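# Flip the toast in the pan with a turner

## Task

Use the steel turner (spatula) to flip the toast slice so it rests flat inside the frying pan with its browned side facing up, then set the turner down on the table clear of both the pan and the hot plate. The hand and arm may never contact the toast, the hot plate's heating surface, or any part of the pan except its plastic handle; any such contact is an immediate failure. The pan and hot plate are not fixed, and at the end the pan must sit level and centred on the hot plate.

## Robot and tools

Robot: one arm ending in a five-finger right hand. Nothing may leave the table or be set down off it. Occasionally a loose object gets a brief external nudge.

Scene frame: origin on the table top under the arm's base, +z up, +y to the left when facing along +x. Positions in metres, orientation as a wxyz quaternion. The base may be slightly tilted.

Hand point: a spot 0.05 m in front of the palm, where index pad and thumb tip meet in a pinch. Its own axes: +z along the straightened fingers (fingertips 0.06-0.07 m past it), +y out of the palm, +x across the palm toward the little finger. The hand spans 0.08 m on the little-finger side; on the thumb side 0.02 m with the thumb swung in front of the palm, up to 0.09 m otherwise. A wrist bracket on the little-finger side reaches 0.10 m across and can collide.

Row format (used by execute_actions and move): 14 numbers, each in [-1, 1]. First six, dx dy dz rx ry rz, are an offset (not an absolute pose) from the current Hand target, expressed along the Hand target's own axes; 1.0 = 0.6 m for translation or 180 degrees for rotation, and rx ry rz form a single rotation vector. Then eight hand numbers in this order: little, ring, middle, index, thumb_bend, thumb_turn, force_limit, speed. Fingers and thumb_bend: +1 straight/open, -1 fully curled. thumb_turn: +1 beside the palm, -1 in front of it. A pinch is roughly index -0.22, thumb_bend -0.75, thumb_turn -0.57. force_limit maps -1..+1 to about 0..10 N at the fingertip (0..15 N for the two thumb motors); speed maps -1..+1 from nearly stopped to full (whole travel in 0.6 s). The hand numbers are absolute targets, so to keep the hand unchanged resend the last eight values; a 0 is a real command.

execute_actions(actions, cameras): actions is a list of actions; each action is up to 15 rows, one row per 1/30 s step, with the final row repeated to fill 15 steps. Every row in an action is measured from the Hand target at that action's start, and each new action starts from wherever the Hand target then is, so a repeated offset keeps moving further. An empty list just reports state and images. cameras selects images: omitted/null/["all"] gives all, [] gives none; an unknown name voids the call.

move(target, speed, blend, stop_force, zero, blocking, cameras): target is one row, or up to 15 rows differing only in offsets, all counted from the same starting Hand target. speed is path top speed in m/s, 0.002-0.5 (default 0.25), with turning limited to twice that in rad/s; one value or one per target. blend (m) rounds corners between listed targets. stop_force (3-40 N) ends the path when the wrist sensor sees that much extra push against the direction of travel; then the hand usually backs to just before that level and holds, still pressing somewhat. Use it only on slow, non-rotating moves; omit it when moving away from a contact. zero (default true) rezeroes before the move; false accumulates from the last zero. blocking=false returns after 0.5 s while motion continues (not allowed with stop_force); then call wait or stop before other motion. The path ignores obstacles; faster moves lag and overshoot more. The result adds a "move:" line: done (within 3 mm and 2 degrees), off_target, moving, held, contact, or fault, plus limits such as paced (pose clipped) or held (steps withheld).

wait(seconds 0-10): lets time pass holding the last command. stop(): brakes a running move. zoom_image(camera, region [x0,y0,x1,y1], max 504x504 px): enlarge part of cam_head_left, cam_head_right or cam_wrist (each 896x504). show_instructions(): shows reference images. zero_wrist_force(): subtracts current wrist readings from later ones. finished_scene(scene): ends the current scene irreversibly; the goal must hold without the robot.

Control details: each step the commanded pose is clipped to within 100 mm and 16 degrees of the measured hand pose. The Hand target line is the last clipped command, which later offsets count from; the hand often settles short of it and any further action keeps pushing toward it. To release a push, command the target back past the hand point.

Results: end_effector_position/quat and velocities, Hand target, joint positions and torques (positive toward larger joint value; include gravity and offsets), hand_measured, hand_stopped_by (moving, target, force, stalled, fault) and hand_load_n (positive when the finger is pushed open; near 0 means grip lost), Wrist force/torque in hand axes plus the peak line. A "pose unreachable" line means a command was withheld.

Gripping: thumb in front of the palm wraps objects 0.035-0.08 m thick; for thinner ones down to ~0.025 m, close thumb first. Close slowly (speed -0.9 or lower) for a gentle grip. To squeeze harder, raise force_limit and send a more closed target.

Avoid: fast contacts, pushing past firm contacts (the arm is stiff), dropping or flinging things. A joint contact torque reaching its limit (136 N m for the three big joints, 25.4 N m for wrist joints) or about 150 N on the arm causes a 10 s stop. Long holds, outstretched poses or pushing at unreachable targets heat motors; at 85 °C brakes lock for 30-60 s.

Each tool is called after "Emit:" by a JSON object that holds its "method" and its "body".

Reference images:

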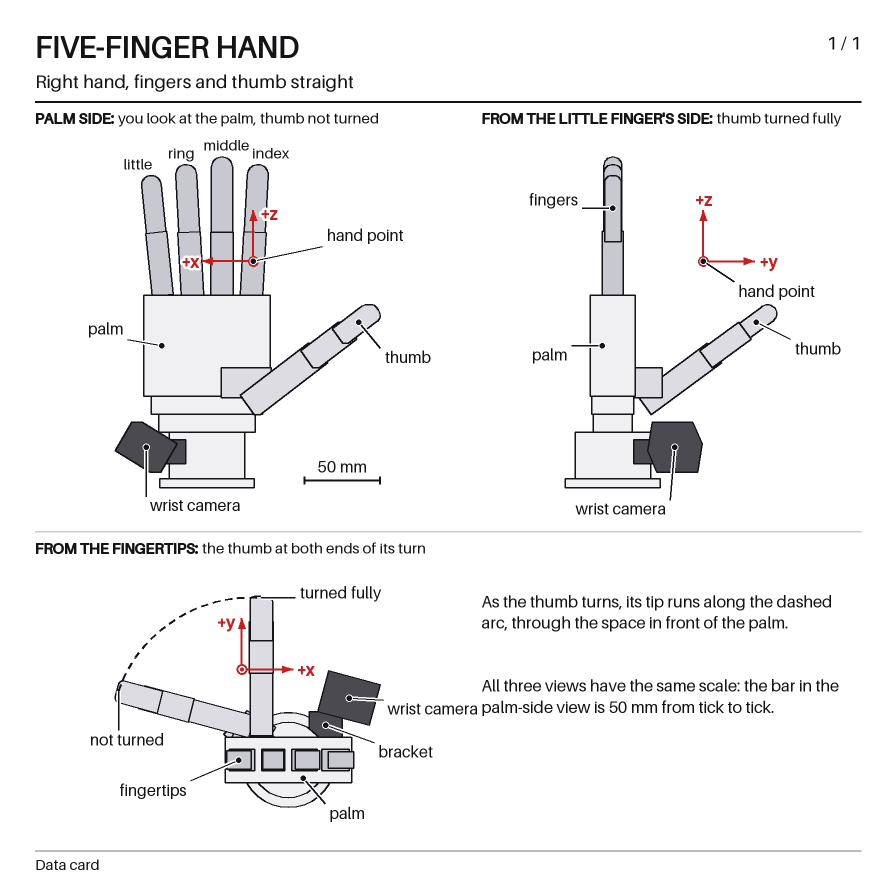

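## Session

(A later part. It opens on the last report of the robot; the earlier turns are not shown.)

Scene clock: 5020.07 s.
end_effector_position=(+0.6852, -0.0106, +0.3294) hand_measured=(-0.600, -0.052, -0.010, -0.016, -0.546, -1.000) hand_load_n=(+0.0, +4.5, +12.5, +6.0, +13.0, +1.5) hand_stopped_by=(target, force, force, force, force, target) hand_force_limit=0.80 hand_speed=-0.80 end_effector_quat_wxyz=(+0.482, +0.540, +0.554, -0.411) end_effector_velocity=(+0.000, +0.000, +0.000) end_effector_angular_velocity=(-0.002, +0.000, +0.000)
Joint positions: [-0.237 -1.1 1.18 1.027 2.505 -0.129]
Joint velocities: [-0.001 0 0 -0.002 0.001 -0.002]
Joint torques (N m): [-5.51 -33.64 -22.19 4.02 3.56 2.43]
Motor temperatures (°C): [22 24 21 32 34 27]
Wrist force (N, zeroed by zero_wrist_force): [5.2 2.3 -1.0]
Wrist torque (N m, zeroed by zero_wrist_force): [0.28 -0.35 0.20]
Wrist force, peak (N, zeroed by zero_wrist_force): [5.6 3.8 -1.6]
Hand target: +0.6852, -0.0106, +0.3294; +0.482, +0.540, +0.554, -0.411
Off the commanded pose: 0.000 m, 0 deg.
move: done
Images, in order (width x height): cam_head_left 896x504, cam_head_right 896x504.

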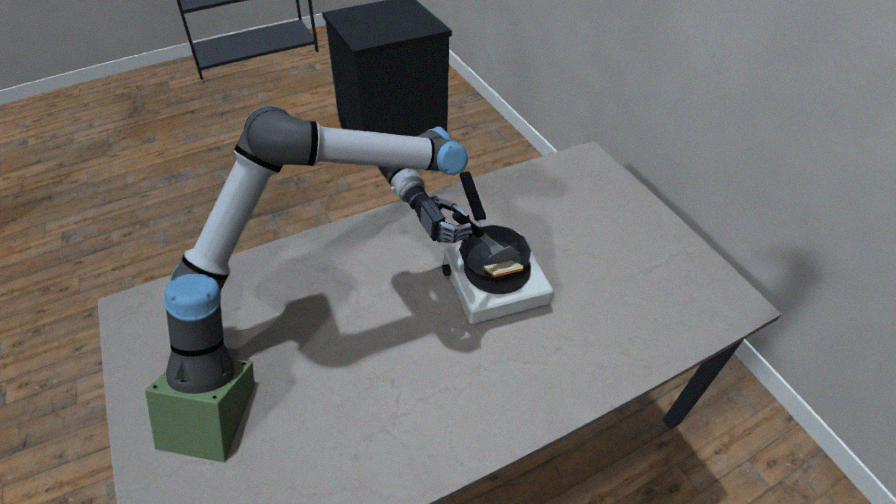

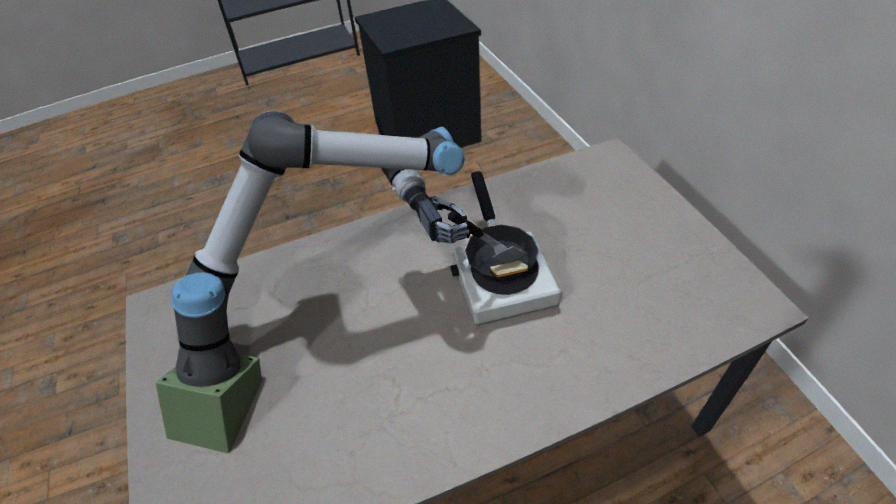

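Emit:
{"method": "move", "body": {"target": [[0.0033,0.0039,-0.0164,0,0,0,-0.6,-0.6,-0.6,-0.6,-1,-1,0.8,-0.8],[-0.1762,0.0146,-0.0613,0,0,0,-0.6,-0.6,-0.6,-0.6,-1,-1,0.8,-0.8]], "speed": [0.02,0.1], "cameras": ["cam_head_right","cam_head_left"]}}

Emit:
{"method": "zoom_image", "body": {"camera": "cam_head_right", "region": [460, 215, 560, 300]}}

Emit:
{"method": "zoom_image", "body": {"camera": "cam_head_left", "region": [450, 215, 550, 300]}}

Scene clock: 5029.60 s.
end_effector_position=(+0.6854, +0.0046, +0.4407) hand_measured=(-0.600, -0.052, -0.010, -0.016, -0.546, -1.000) hand_load_n=(+0.0, +5.0, +13.0, +5.5, +13.0, +1.5) hand_stopped_by=(target, force, force, force, force, target) hand_force_limit=0.80 hand_speed=-0.80 end_effector_quat_wxyz=(+0.482, +0.540, +0.554, -0.411) end_effector_velocity=(+0.000, -0.001, -0.002) end_effector_angular_velocity=(-0.002, -0.002, -0.001)
Joint positions: [-0.306 -1.191 1.028 1.191 2.472 -0.229]
Joint velocities: [0.001 0.001 0.005 -0.004 0.003 0.005]
Joint torques (N m): [-6.29 -30.15 -12 -0.63 3.61 2.5]
Motor temperatures (°C): [22 24 21 32 34 27]
Wrist force (N, zeroed by zero_wrist_force): [5.5 2.8 -0.6]
Wrist torque (N m, zeroed by zero_wrist_force): [0.36 -0.39 0.21]
Wrist force, peak (N, zeroed by zero_wrist_force): [7.0 1.8 -0.8]
Hand target: +0.6854, +0.0046, +0.4407; +0.482, +0.540, +0.554, -0.411
Off the commanded pose: 0.000 m, 0 deg.
move: done
Images, in order (width x height): cam_head_left 896x504, cam_head_right 896x504.

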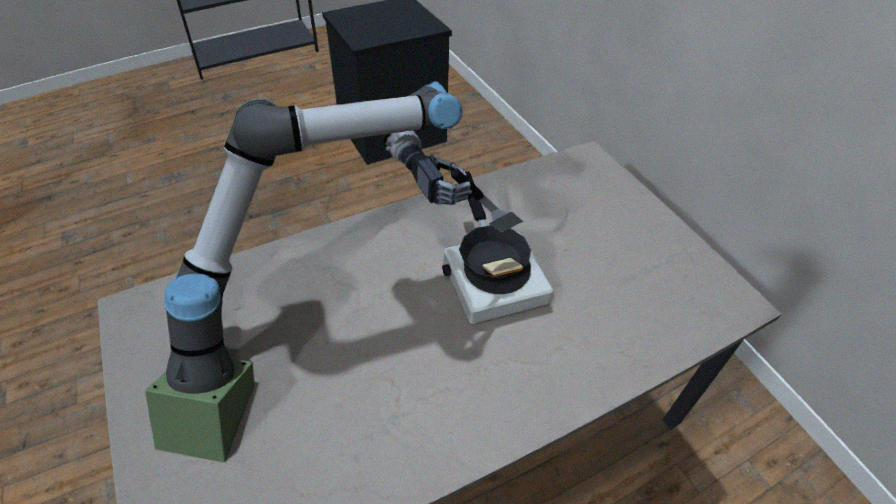

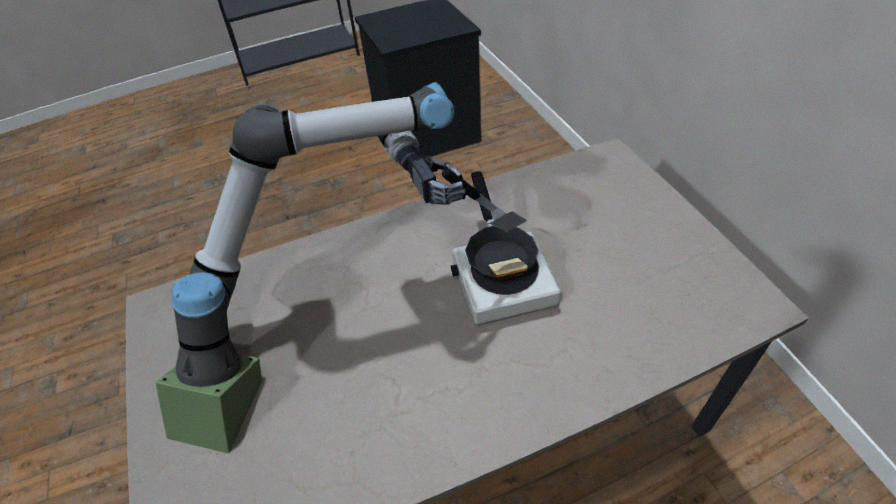

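Scaled by 5.040.

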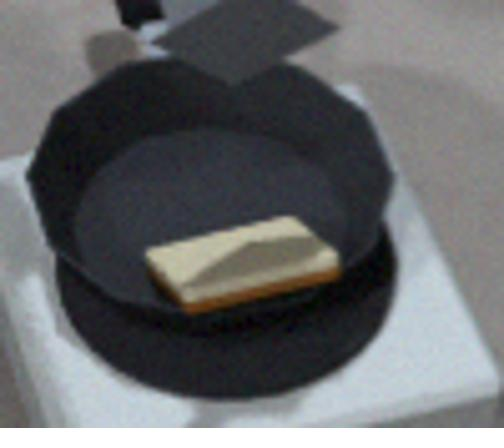

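Scaled by 5.040.

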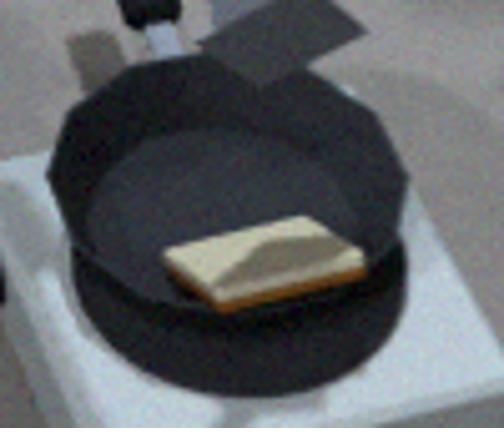

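Emit:
{"method": "move", "body": {"target": [[-0.169,0.015,0.18,-0.0187,0.0642,-0.0805,-0.6,-0.6,-0.6,-0.6,-1,-1,0.8,-0.8],[-0.0357,0.1033,0.3933,-0.0375,0.1284,-0.1611,-0.6,-0.6,-0.6,-0.6,-1,-1,0.8,-0.8]], "speed": [0.12,0.1], "blend": 0.03, "cameras": ["cam_head_left","cam_head_right"]}}

Emit:
{"method": "zoom_image", "body": {"camera": "cam_head_right", "region": [470, 220, 560, 300]}}

Emit:
{"method": "zoom_image", "body": {"camera": "cam_head_left", "region": [460, 220, 550, 300]}}

Scene clock: 5056.10 s.
end_effector_position=(+0.7672, -0.2250, +0.4189) hand_measured=(-0.600, -0.052, -0.010, -0.016, -0.546, -1.000) hand_load_n=(+0.0, +5.5, +13.5, +5.0, +14.0, +0.5) hand_stopped_by=(target, force, force, force, force, target) hand_force_limit=0.80 hand_speed=-0.80 end_effector_quat_wxyz=(+0.275, +0.427, +0.778, -0.370) end_effector_velocity=(+0.000, +0.000, +0.000) end_effector_angular_velocity=(+0.001, +0.002, +0.000)
Joint positions: [-0.811 -0.842 0.454 1.34 1.8 -1.145]
Joint velocities: [0 0 0 0.002 0 -0.001]
Joint torques (N m): [-16.23 -44.75 -21.32 -1.23 1.54 0.68]
Motor temperatures (°C): [22 24 21 32 34 27]
Wrist force (N, zeroed by zero_wrist_force): [4.5 4.3 0.2]
Wrist torque (N m, zeroed by zero_wrist_force): [0.42 -0.49 0.34]
Wrist force, peak (N, zeroed by zero_wrist_force): [6.4 2.5 -1.4]
Hand target: +0.7673, -0.2249, +0.4189; +0.275, +0.427, +0.778, -0.370
Off the commanded pose: 0.000 m, 0 deg.
move: done
Images, in order (width x height): cam_head_left 896x504, cam_head_right 896x504.

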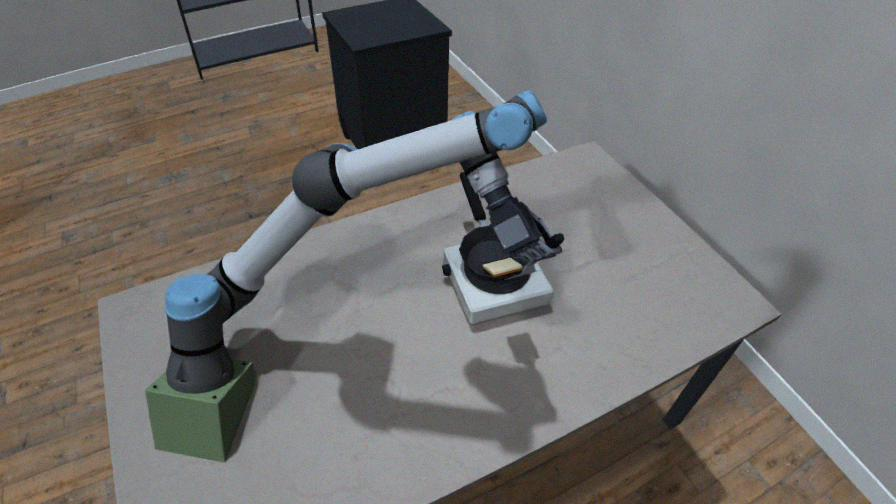

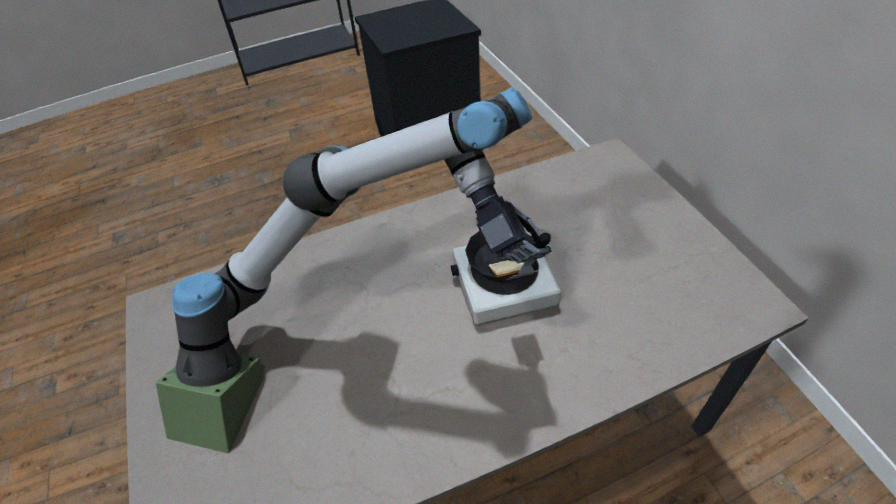

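Scaled by 5.600.

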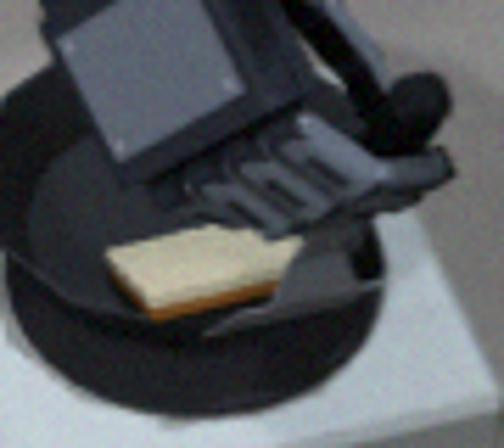

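Scaled by 5.600.

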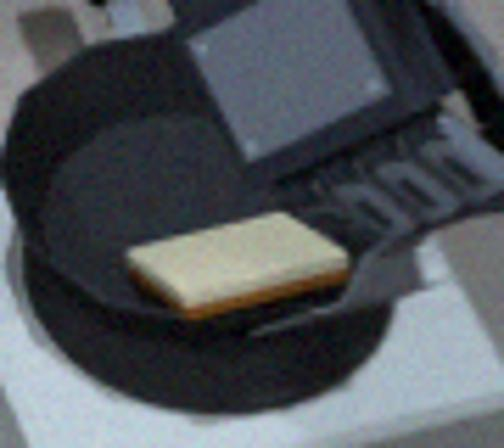

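Emit:
{"method": "zoom_image", "body": {"camera": "cam_head_right", "region": [495, 255, 545, 290]}}

Emit:
{"method": "zoom_image", "body": {"camera": "cam_head_left", "region": [495, 255, 545, 290]}}

Scaled by 10.080.

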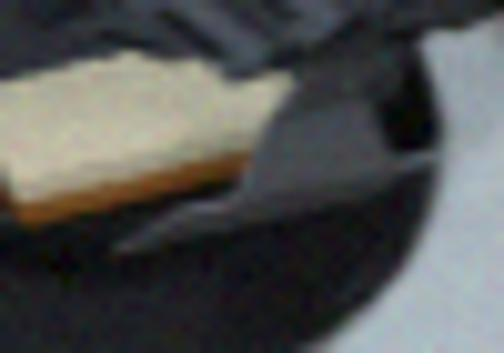

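Scaled by 10.080.

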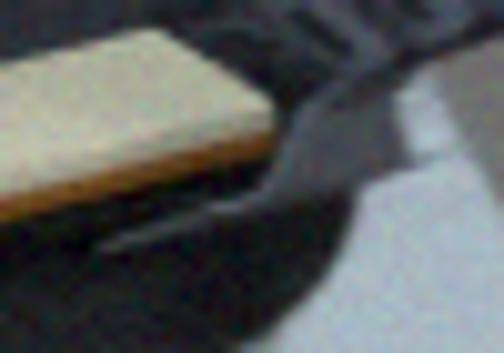

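Emit:
{"method": "move", "body": {"target": [-0.0023,0.0018,-0.0122,0,0,0,-0.6,-0.6,-0.6,-0.6,-1,-1,0.8,-0.8], "speed": 0.05, "cameras": ["cam_head_left","cam_head_right"]}}

Emit:
{"method": "zoom_image", "body": {"camera": "cam_head_right", "region": [490, 250, 550, 292]}}

Emit:
{"method": "zoom_image", "body": {"camera": "cam_head_left", "region": [490, 250, 550, 292]}}

Scene clock: 5091.90 s.
end_effector_position=(+0.7681, -0.2191, +0.4238) hand_measured=(-0.600, -0.052, -0.010, -0.016, -0.546, -1.000) hand_load_n=(+0.0, +5.5, +13.0, +5.0, +14.0, +0.5) hand_stopped_by=(target, force, force, force, force, target) hand_force_limit=0.80 hand_speed=-0.80 end_effector_quat_wxyz=(+0.275, +0.427, +0.778, -0.370) end_effector_velocity=(+0.000, +0.000, -0.001) end_effector_angular_velocity=(+0.000, +0.002, +0.002)
Joint positions: [-0.807 -0.838 0.43 1.361 1.802 -1.142]
Joint velocities: [0 0 0.004 -0.004 0 -0.003]
Joint torques (N m): [-21.96 -33.66 -9.59 -0.82 2.26 1.43]
Motor temperatures (°C): [22 24 21 32 34 27]
Wrist force (N, zeroed by zero_wrist_force): [4.6 4.5 0.4]
Wrist torque (N m, zeroed by zero_wrist_force): [0.46 -0.50 0.37]
Wrist force, peak (N, zeroed by zero_wrist_force): [4.5 4.7 -0.1]
Hand target: +0.7681, -0.2192, +0.4238; +0.275, +0.427, +0.778, -0.370
Off the commanded pose: 0.000 m, 0 deg.
move: done
Images, in order (width x height): cam_head_left 896x504, cam_head_right 896x504.

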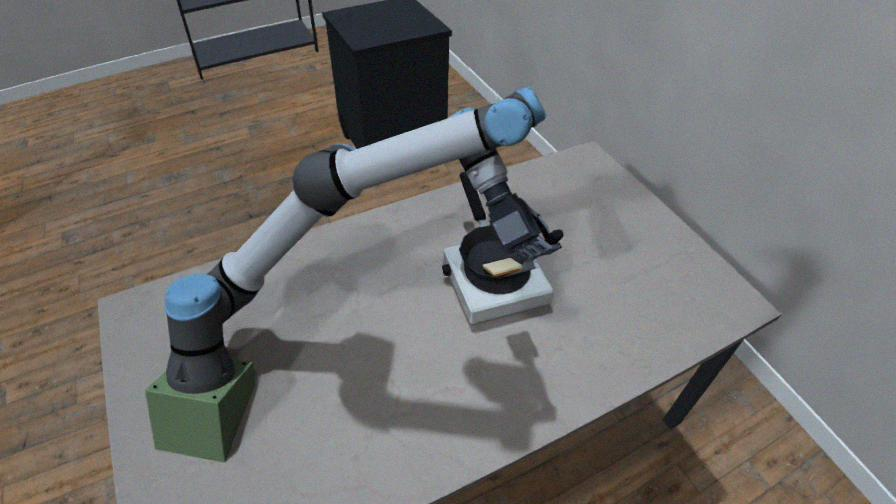

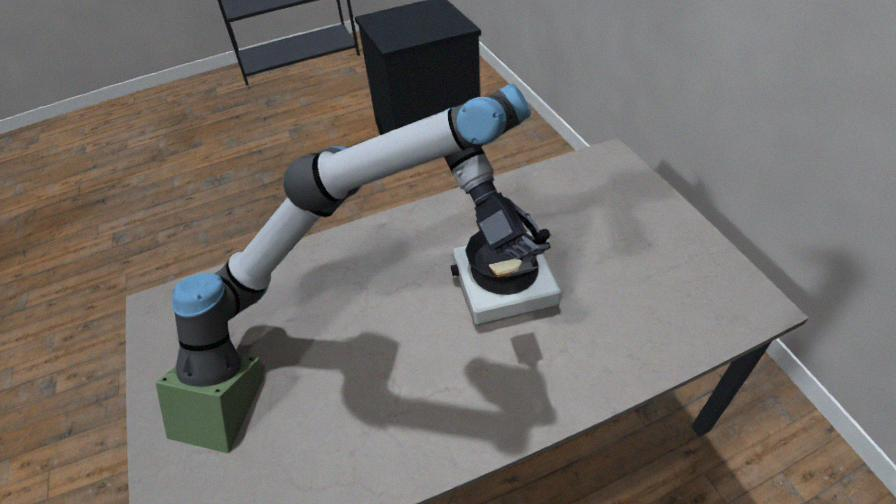

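Scaled by 8.400.

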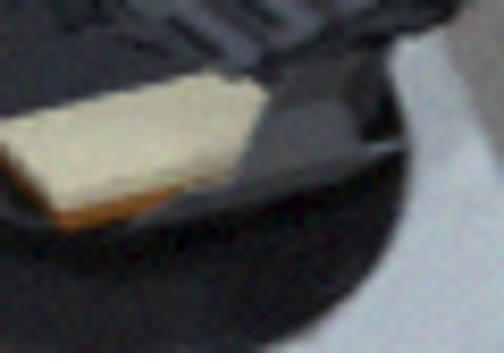

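Scaled by 8.400.

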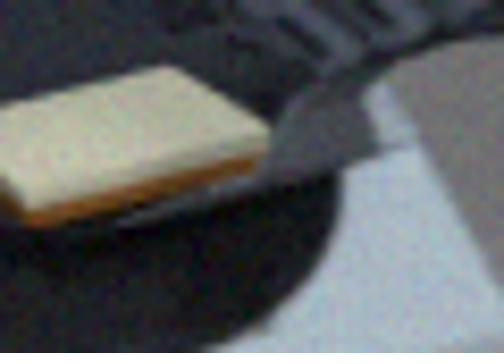

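Emit:
{"method": "move", "body": {"target": [-0.0029,0.0046,0.0038,0.0182,0.0126,-0.0015,-0.6,-0.6,-0.6,-0.6,-1,-1,0.8,-0.8], "speed": 0.05, "cameras": ["cam_head_left","cam_head_right"]}}

Emit:
{"method": "zoom_image", "body": {"camera": "cam_head_right", "region": [490, 250, 550, 292]}}

Emit:
{"method": "zoom_image", "body": {"camera": "cam_head_left", "region": [490, 250, 550, 292]}}

Scene clock: 5099.67 s.
end_effector_position=(+0.7712, -0.2208, +0.4224) hand_measured=(-0.600, -0.052, -0.010, -0.016, -0.546, -1.000) hand_load_n=(+0.0, +5.5, +13.0, +5.0, +14.0, +0.5) hand_stopped_by=(target, force, force, force, force, target) hand_force_limit=0.80 hand_speed=-0.80 end_effector_quat_wxyz=(+0.248, +0.439, +0.773, -0.384) end_effector_velocity=(+0.001, +0.000, +0.001) end_effector_angular_velocity=(-0.001, -0.002, +0.001)
Joint positions: [-0.789 -0.64 0.04 1.617 1.847 -1.116]
Joint velocities: [0 0 -0.002 -0.001 0 0]
Joint torques (N m): [-31.63 -55.85 -19.95 -0.42 -0.04 1.49]
Motor temperatures (°C): [22 24 21 32 34 27]
Wrist force (N, zeroed by zero_wrist_force): [4.7 4.2 0.7]
Wrist torque (N m, zeroed by zero_wrist_force): [0.38 -0.50 0.38]
Wrist force, peak (N, zeroed by zero_wrist_force): [4.9 4.6 0.7]
Hand target: +0.7715, -0.2208, +0.4228; +0.247, +0.440, +0.773, -0.384
Off the commanded pose: 0.001 m, 0 deg.
move: done
Images, in order (width x height): cam_head_left 896x504, cam_head_right 896x504.

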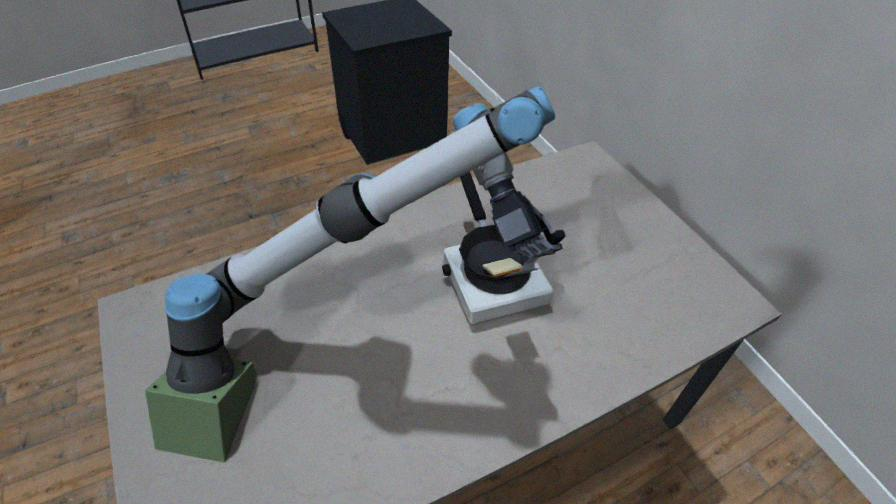

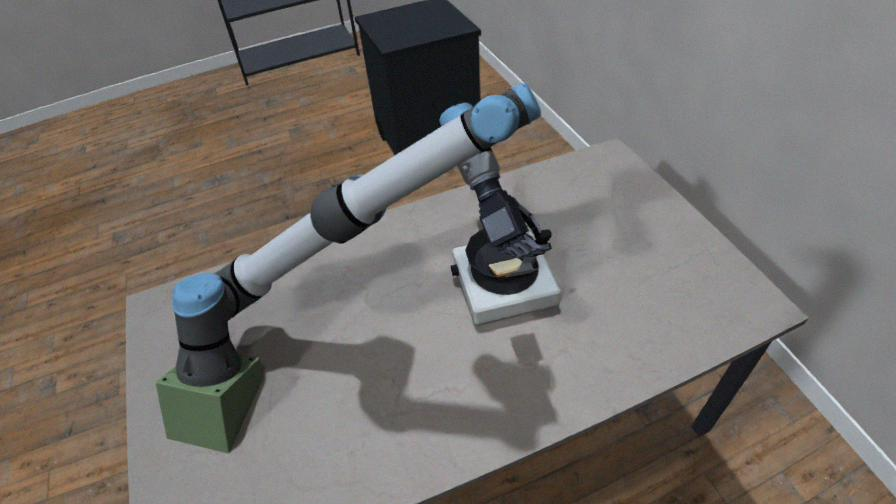

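Scaled by 8.400.

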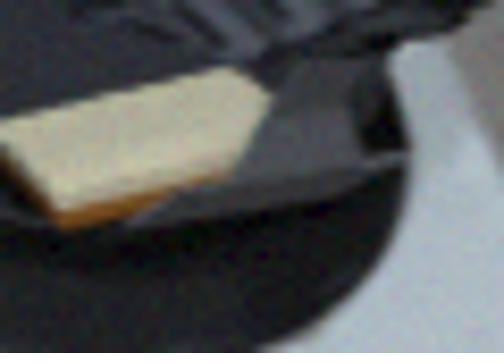

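Scaled by 8.400.

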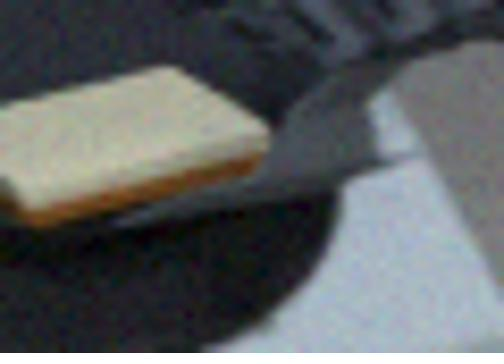

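Emit:
{"method": "move", "body": {"target": [[0.1537,0.1063,-0.0123,0,0,0,-0.6,-0.6,-0.6,-0.6,-1,-1,0.8,-0.8],[0.1924,0.1466,-0.0861,0,0,0,-0.6,-0.6,-0.6,-0.6,-1,-1,0.8,-0.8]], "speed": [0.08,0.06], "blend": 0.005, "cameras": ["cam_head_left","cam_head_right"]}}

Emit:
{"method": "zoom_image", "body": {"camera": "cam_head_right", "region": [460, 215, 560, 300]}}

Emit:
{"method": "zoom_image", "body": {"camera": "cam_head_left", "region": [450, 215, 550, 300]}}

Scene clock: 5108.17 s.
end_effector_position=(+0.7891, -0.0945, +0.3367) hand_measured=(-0.600, -0.052, -0.010, -0.016, -0.546, -1.000) hand_load_n=(+0.0, +4.5, +14.0, +5.0, +14.0, +0.0) hand_stopped_by=(target, force, force, force, force, target) hand_force_limit=0.80 hand_speed=-0.80 end_effector_quat_wxyz=(+0.246, +0.440, +0.773, -0.384) end_effector_velocity=(+0.001, -0.002, -0.002) end_effector_angular_velocity=(+0.001, +0.001, +0.003)
Joint positions: [-0.535 -0.816 0.458 1.456 1.972 -0.881]
Joint velocities: [-0.002 0.001 0.003 -0.006 -0.002 -0.005]
Joint torques (N m): [-25.04 -49.33 -9.89 -1.13 -0.1 -1.86]
Motor temperatures (°C): [22 24 21 32 34 27]
Wrist force (N, zeroed by zero_wrist_force): [4.1 3.8 0.4]
Wrist torque (N m, zeroed by zero_wrist_force): [0.31 -0.47 0.32]
Wrist force, peak (N, zeroed by zero_wrist_force): [5.3 4.4 0.7]
Hand target: +0.7891, -0.0944, +0.3368; +0.247, +0.440, +0.773, -0.384
Off the commanded pose: 0.000 m, 0 deg.
move: done
Images, in order (width x height): cam_head_left 896x504, cam_head_right 896x504.

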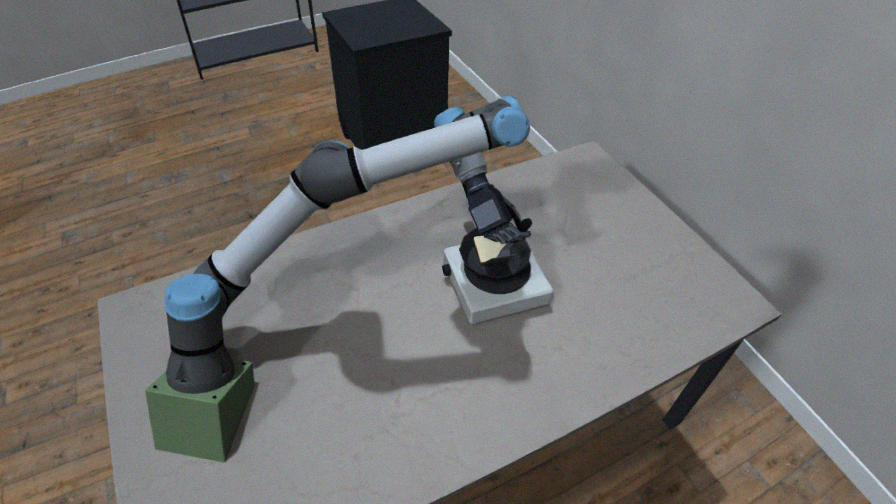

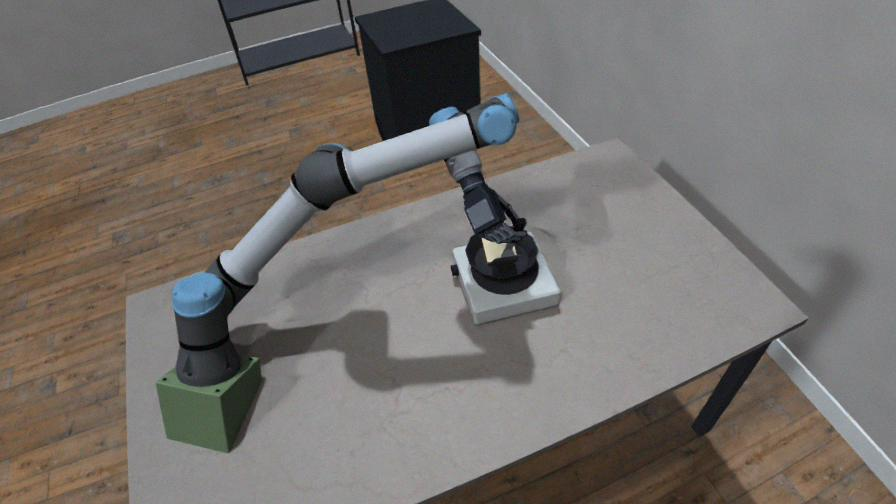

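Scaled by 5.040.

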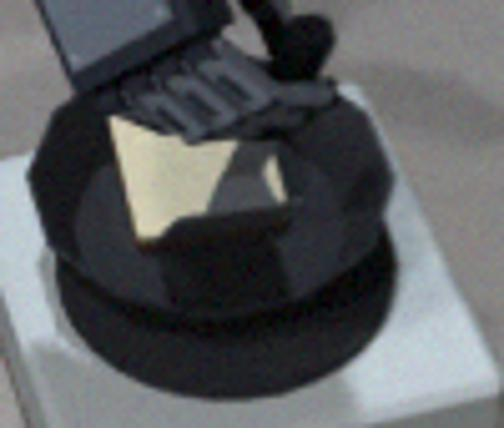

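Scaled by 5.040.

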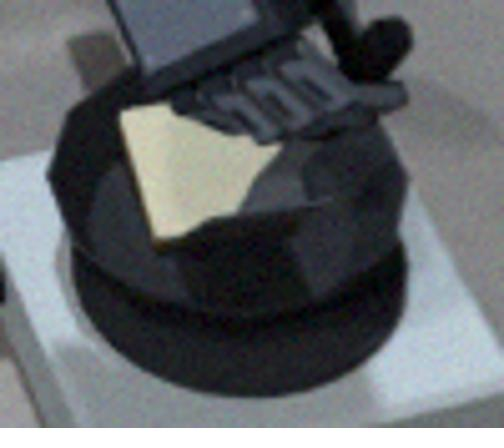

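Emit:
{"method": "move", "body": {"target": [[-0.03,-0.032,0.06,0,0,0,-0.6,-0.6,-0.6,-0.6,-1,-1,0.8,-0.8],[-0.1924,-0.1466,0.0861,0,0,0,-0.6,-0.6,-0.6,-0.6,-1,-1,0.8,-0.8]], "speed": [0.04,0.15], "blend": 0.005, "cameras": ["cam_head_left","cam_head_right"]}}

Emit:
{"method": "zoom_image", "body": {"camera": "cam_head_right", "region": [460, 215, 560, 300]}}

Emit:
{"method": "zoom_image", "body": {"camera": "cam_head_left", "region": [450, 215, 550, 300]}}

Scene clock: 5132.37 s.
end_effector_position=(+0.7711, -0.2209, +0.4225) hand_measured=(-0.600, -0.052, -0.010, -0.016, -0.546, -1.000) hand_load_n=(+0.0, +4.5, +14.0, +5.0, +13.5, +0.5) hand_stopped_by=(target, force, force, force, force, target) hand_force_limit=0.80 hand_speed=-0.80 end_effector_quat_wxyz=(+0.248, +0.439, +0.773, -0.384) end_effector_velocity=(+0.000, +0.000, +0.000) end_effector_angular_velocity=(+0.000, +0.001, +0.001)
Joint positions: [-0.789 -0.637 0.034 1.62 1.847 -1.116]
Joint velocities: [0 0.001 -0.002 0 0 -0.001]
Joint torques (N m): [-31.95 -58.68 -20.37 -0.98 0.44 -1.53]
Motor temperatures (°C): [22 24 21 32 34 27]
Wrist force (N, zeroed by zero_wrist_force): [4.6 4.2 0.6]
Wrist torque (N m, zeroed by zero_wrist_force): [0.37 -0.50 0.38]
Wrist force, peak (N, zeroed by zero_wrist_force): [6.2 5.1 0.8]
Hand target: +0.7715, -0.2208, +0.4228; +0.247, +0.440, +0.773, -0.384
Off the commanded pose: 0.001 m, 0 deg.
elbow stopped short: the move would have taken joint 3 (elbow) straighter than the controller allows.
move: done
Images, in order (width x height): cam_head_left 896x504, cam_head_right 896x504.

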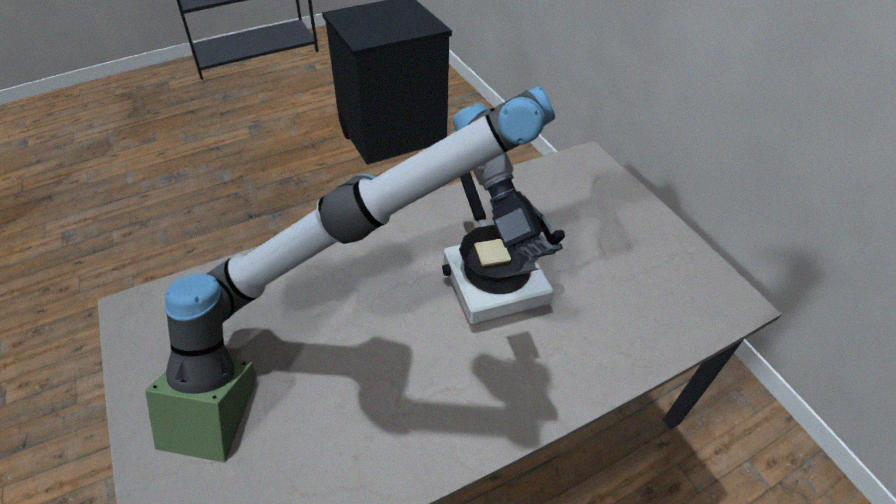

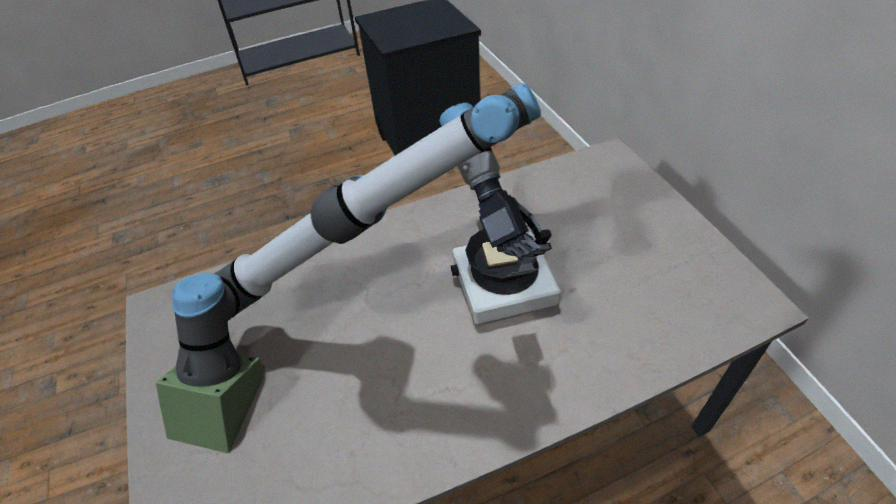

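Scaled by 5.040.

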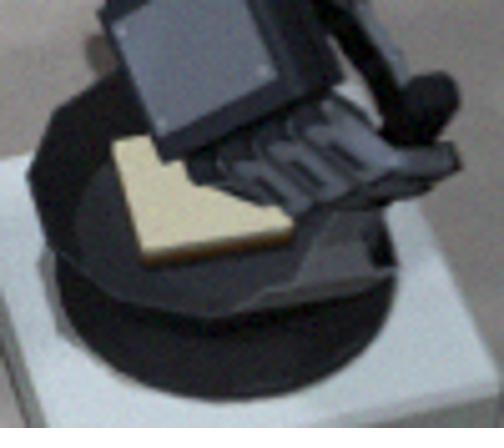

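Scaled by 5.040.

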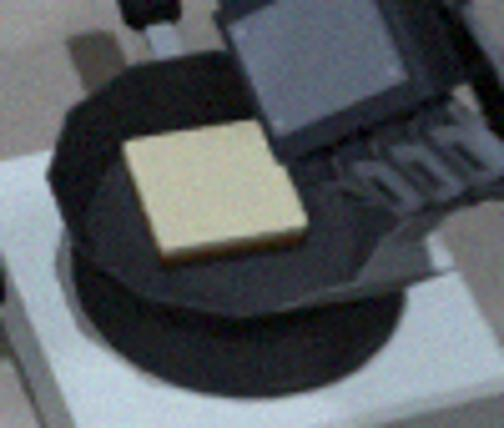

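Emit:
{"method": "move", "body": {"target": [[0.0027,-0.0822,-0.2358,0.0086,-0.068,0.0836,-0.6,-0.6,-0.6,-0.6,-1,-1,0.8,-0.8],[0.2577,0.0138,-0.4623,0.0171,-0.1359,0.1671,-0.6,-0.6,-0.6,-0.6,-1,-1,0.8,-0.8]], "speed": [0.12,0.12], "blend": 0.03, "cameras": ["cam_head_left","cam_head_right"]}}

Emit:
{"method": "zoom_image", "body": {"camera": "cam_head_right", "region": [460, 215, 560, 300]}}

Emit:
{"method": "zoom_image", "body": {"camera": "cam_head_left", "region": [450, 215, 550, 300]}}

Scene clock: 5152.70 s.
end_effector_position=(+0.6907, +0.0822, +0.4703) hand_measured=(-0.600, -0.052, -0.010, -0.016, -0.546, -1.000) hand_load_n=(+0.0, +3.5, +13.0, +6.0, +13.0, +1.0) hand_stopped_by=(target, force, force, force, force, target) hand_force_limit=0.80 hand_speed=-0.80 end_effector_quat_wxyz=(+0.482, +0.540, +0.554, -0.411) end_effector_velocity=(+0.000, +0.001, +0.001) end_effector_angular_velocity=(+0.000, -0.006, +0.002)
Joint positions: [-0.179 -1.128 0.821 1.488 2.529 -0.039]
Joint velocities: [0.001 -0.001 0 -0.002 0 0.004]
Joint torques (N m): [-4.77 -58.17 -11.76 1.61 3.64 2.43]
Motor temperatures (°C): [22 24 21 32 34 27]
Wrist force (N, zeroed by zero_wrist_force): [5.6 2.1 -0.4]
Wrist torque (N m, zeroed by zero_wrist_force): [0.29 -0.43 0.21]
Wrist force, peak (N, zeroed by zero_wrist_force): [6.2 2.1 -1.8]
Hand target: +0.6907, +0.0823, +0.4704; +0.482, +0.540, +0.554, -0.411
Off the commanded pose: 0.000 m, 0 deg.
move: done
Images, in order (width x height): cam_head_left 896x504, cam_head_right 896x504.

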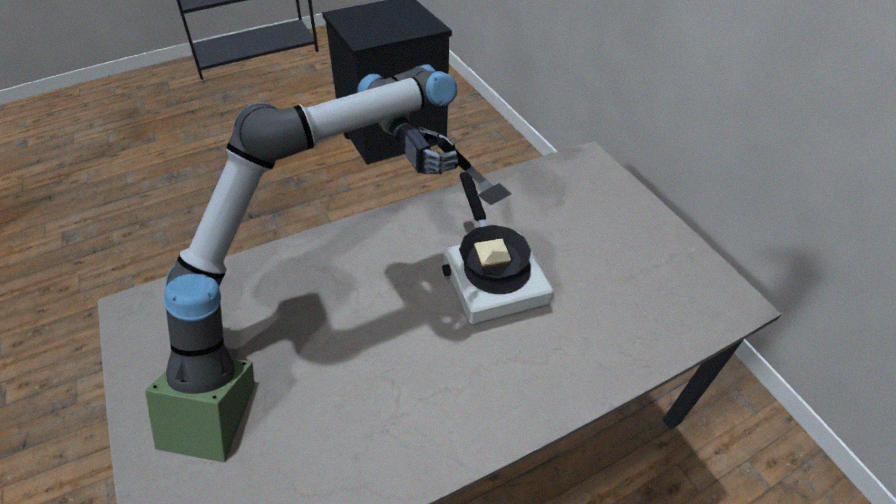

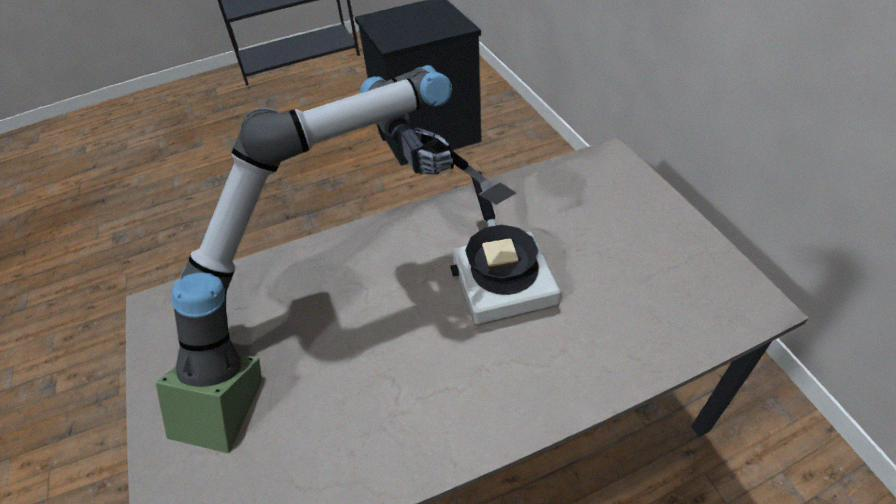

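Scaled by 5.040.

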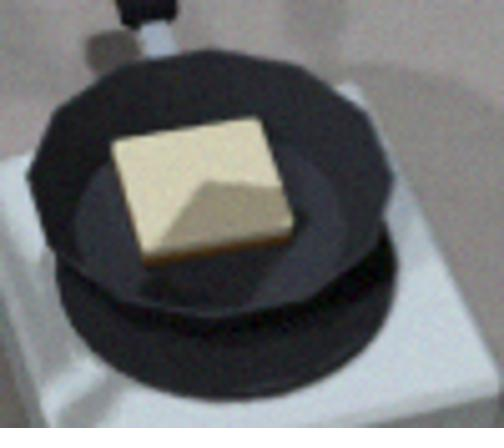

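Scaled by 5.040.

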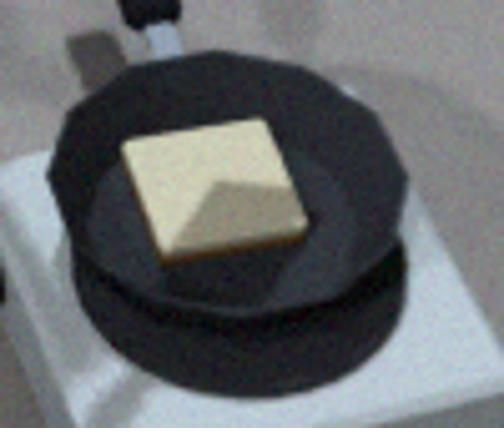

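Emit:
{"method": "move", "body": {"target": [[0.1068,-0.0238,0.0233,0,0,0,-0.6,-0.6,-0.6,-0.6,-1,-1,0.8,-0.8],[0.2047,-0.0298,0.0423,0,0,0,-0.6,-0.6,-0.6,-0.6,-1,-1,0.8,-0.8],[0.2207,-0.0415,0.0872,0,0,0,-0.6,-0.6,-0.6,-0.6,-1,-1,0.8,-0.8]], "speed": [0.12,0.05,0.03], "stop_force": 4, "cameras": ["cam_head_left","cam_head_right"]}}

Emit:
{"method": "zoom_image", "body": {"camera": "cam_head_right", "region": [460, 215, 560, 300]}}

Scene clock: 5166.60 s.
end_effector_position=(+0.6771, +0.0561, +0.3289) hand_measured=(-0.600, -0.052, -0.010, -0.016, -0.546, -1.000) hand_load_n=(+0.0, +4.0, +13.5, +6.0, +12.5, +0.5) hand_stopped_by=(target, force, force, force, force, target) hand_force_limit=0.80 hand_speed=-0.80 end_effector_quat_wxyz=(+0.482, +0.540, +0.554, -0.411) end_effector_velocity=(+0.000, +0.000, +0.000) end_effector_angular_velocity=(+0.000, +0.000, +0.000)
Joint positions: [-0.113 -1.076 1.123 1.224 2.551 0.071]
Joint velocities: [0 0 0.001 -0.001 0 0.001]
Joint torques (N m): [-4.84 -41.59 -23.14 4.29 3.76 2.41]
Motor temperatures (°C): [22 24 21 32 34 27]
Wrist force (N, zeroed by zero_wrist_force): [5.4 2.2 -0.4]
Wrist torque (N m, zeroed by zero_wrist_force): [0.27 -0.41 0.17]
Wrist force, peak (N, zeroed by zero_wrist_force): [6.6 2.0 -0.2]
Hand target: +0.6771, +0.0561, +0.3289; +0.482, +0.540, +0.554, -0.411
Off the commanded pose: 0.000 m, 0 deg.
move: done
Images, in order (width x height): cam_head_left 896x504, cam_head_right 896x504.

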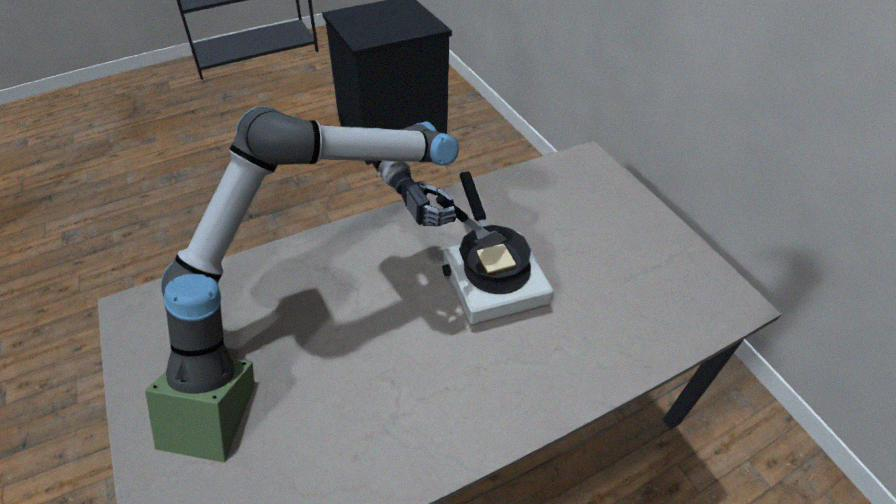

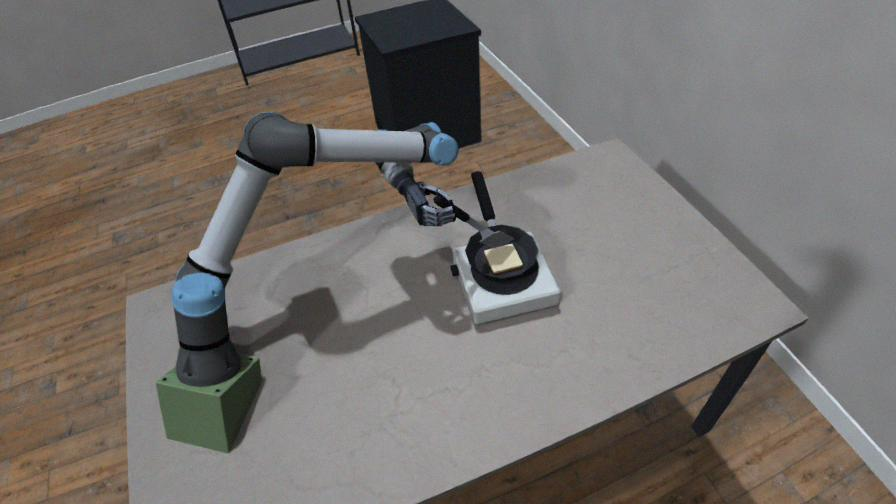

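Scaled by 5.040.

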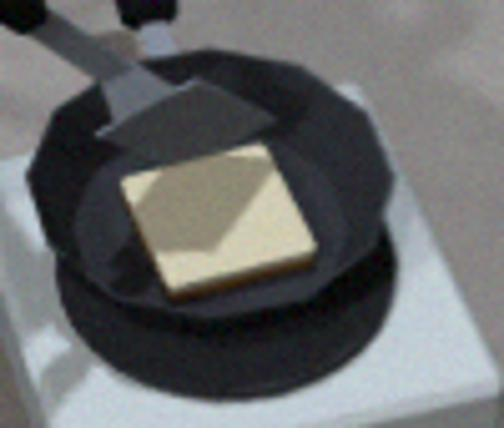

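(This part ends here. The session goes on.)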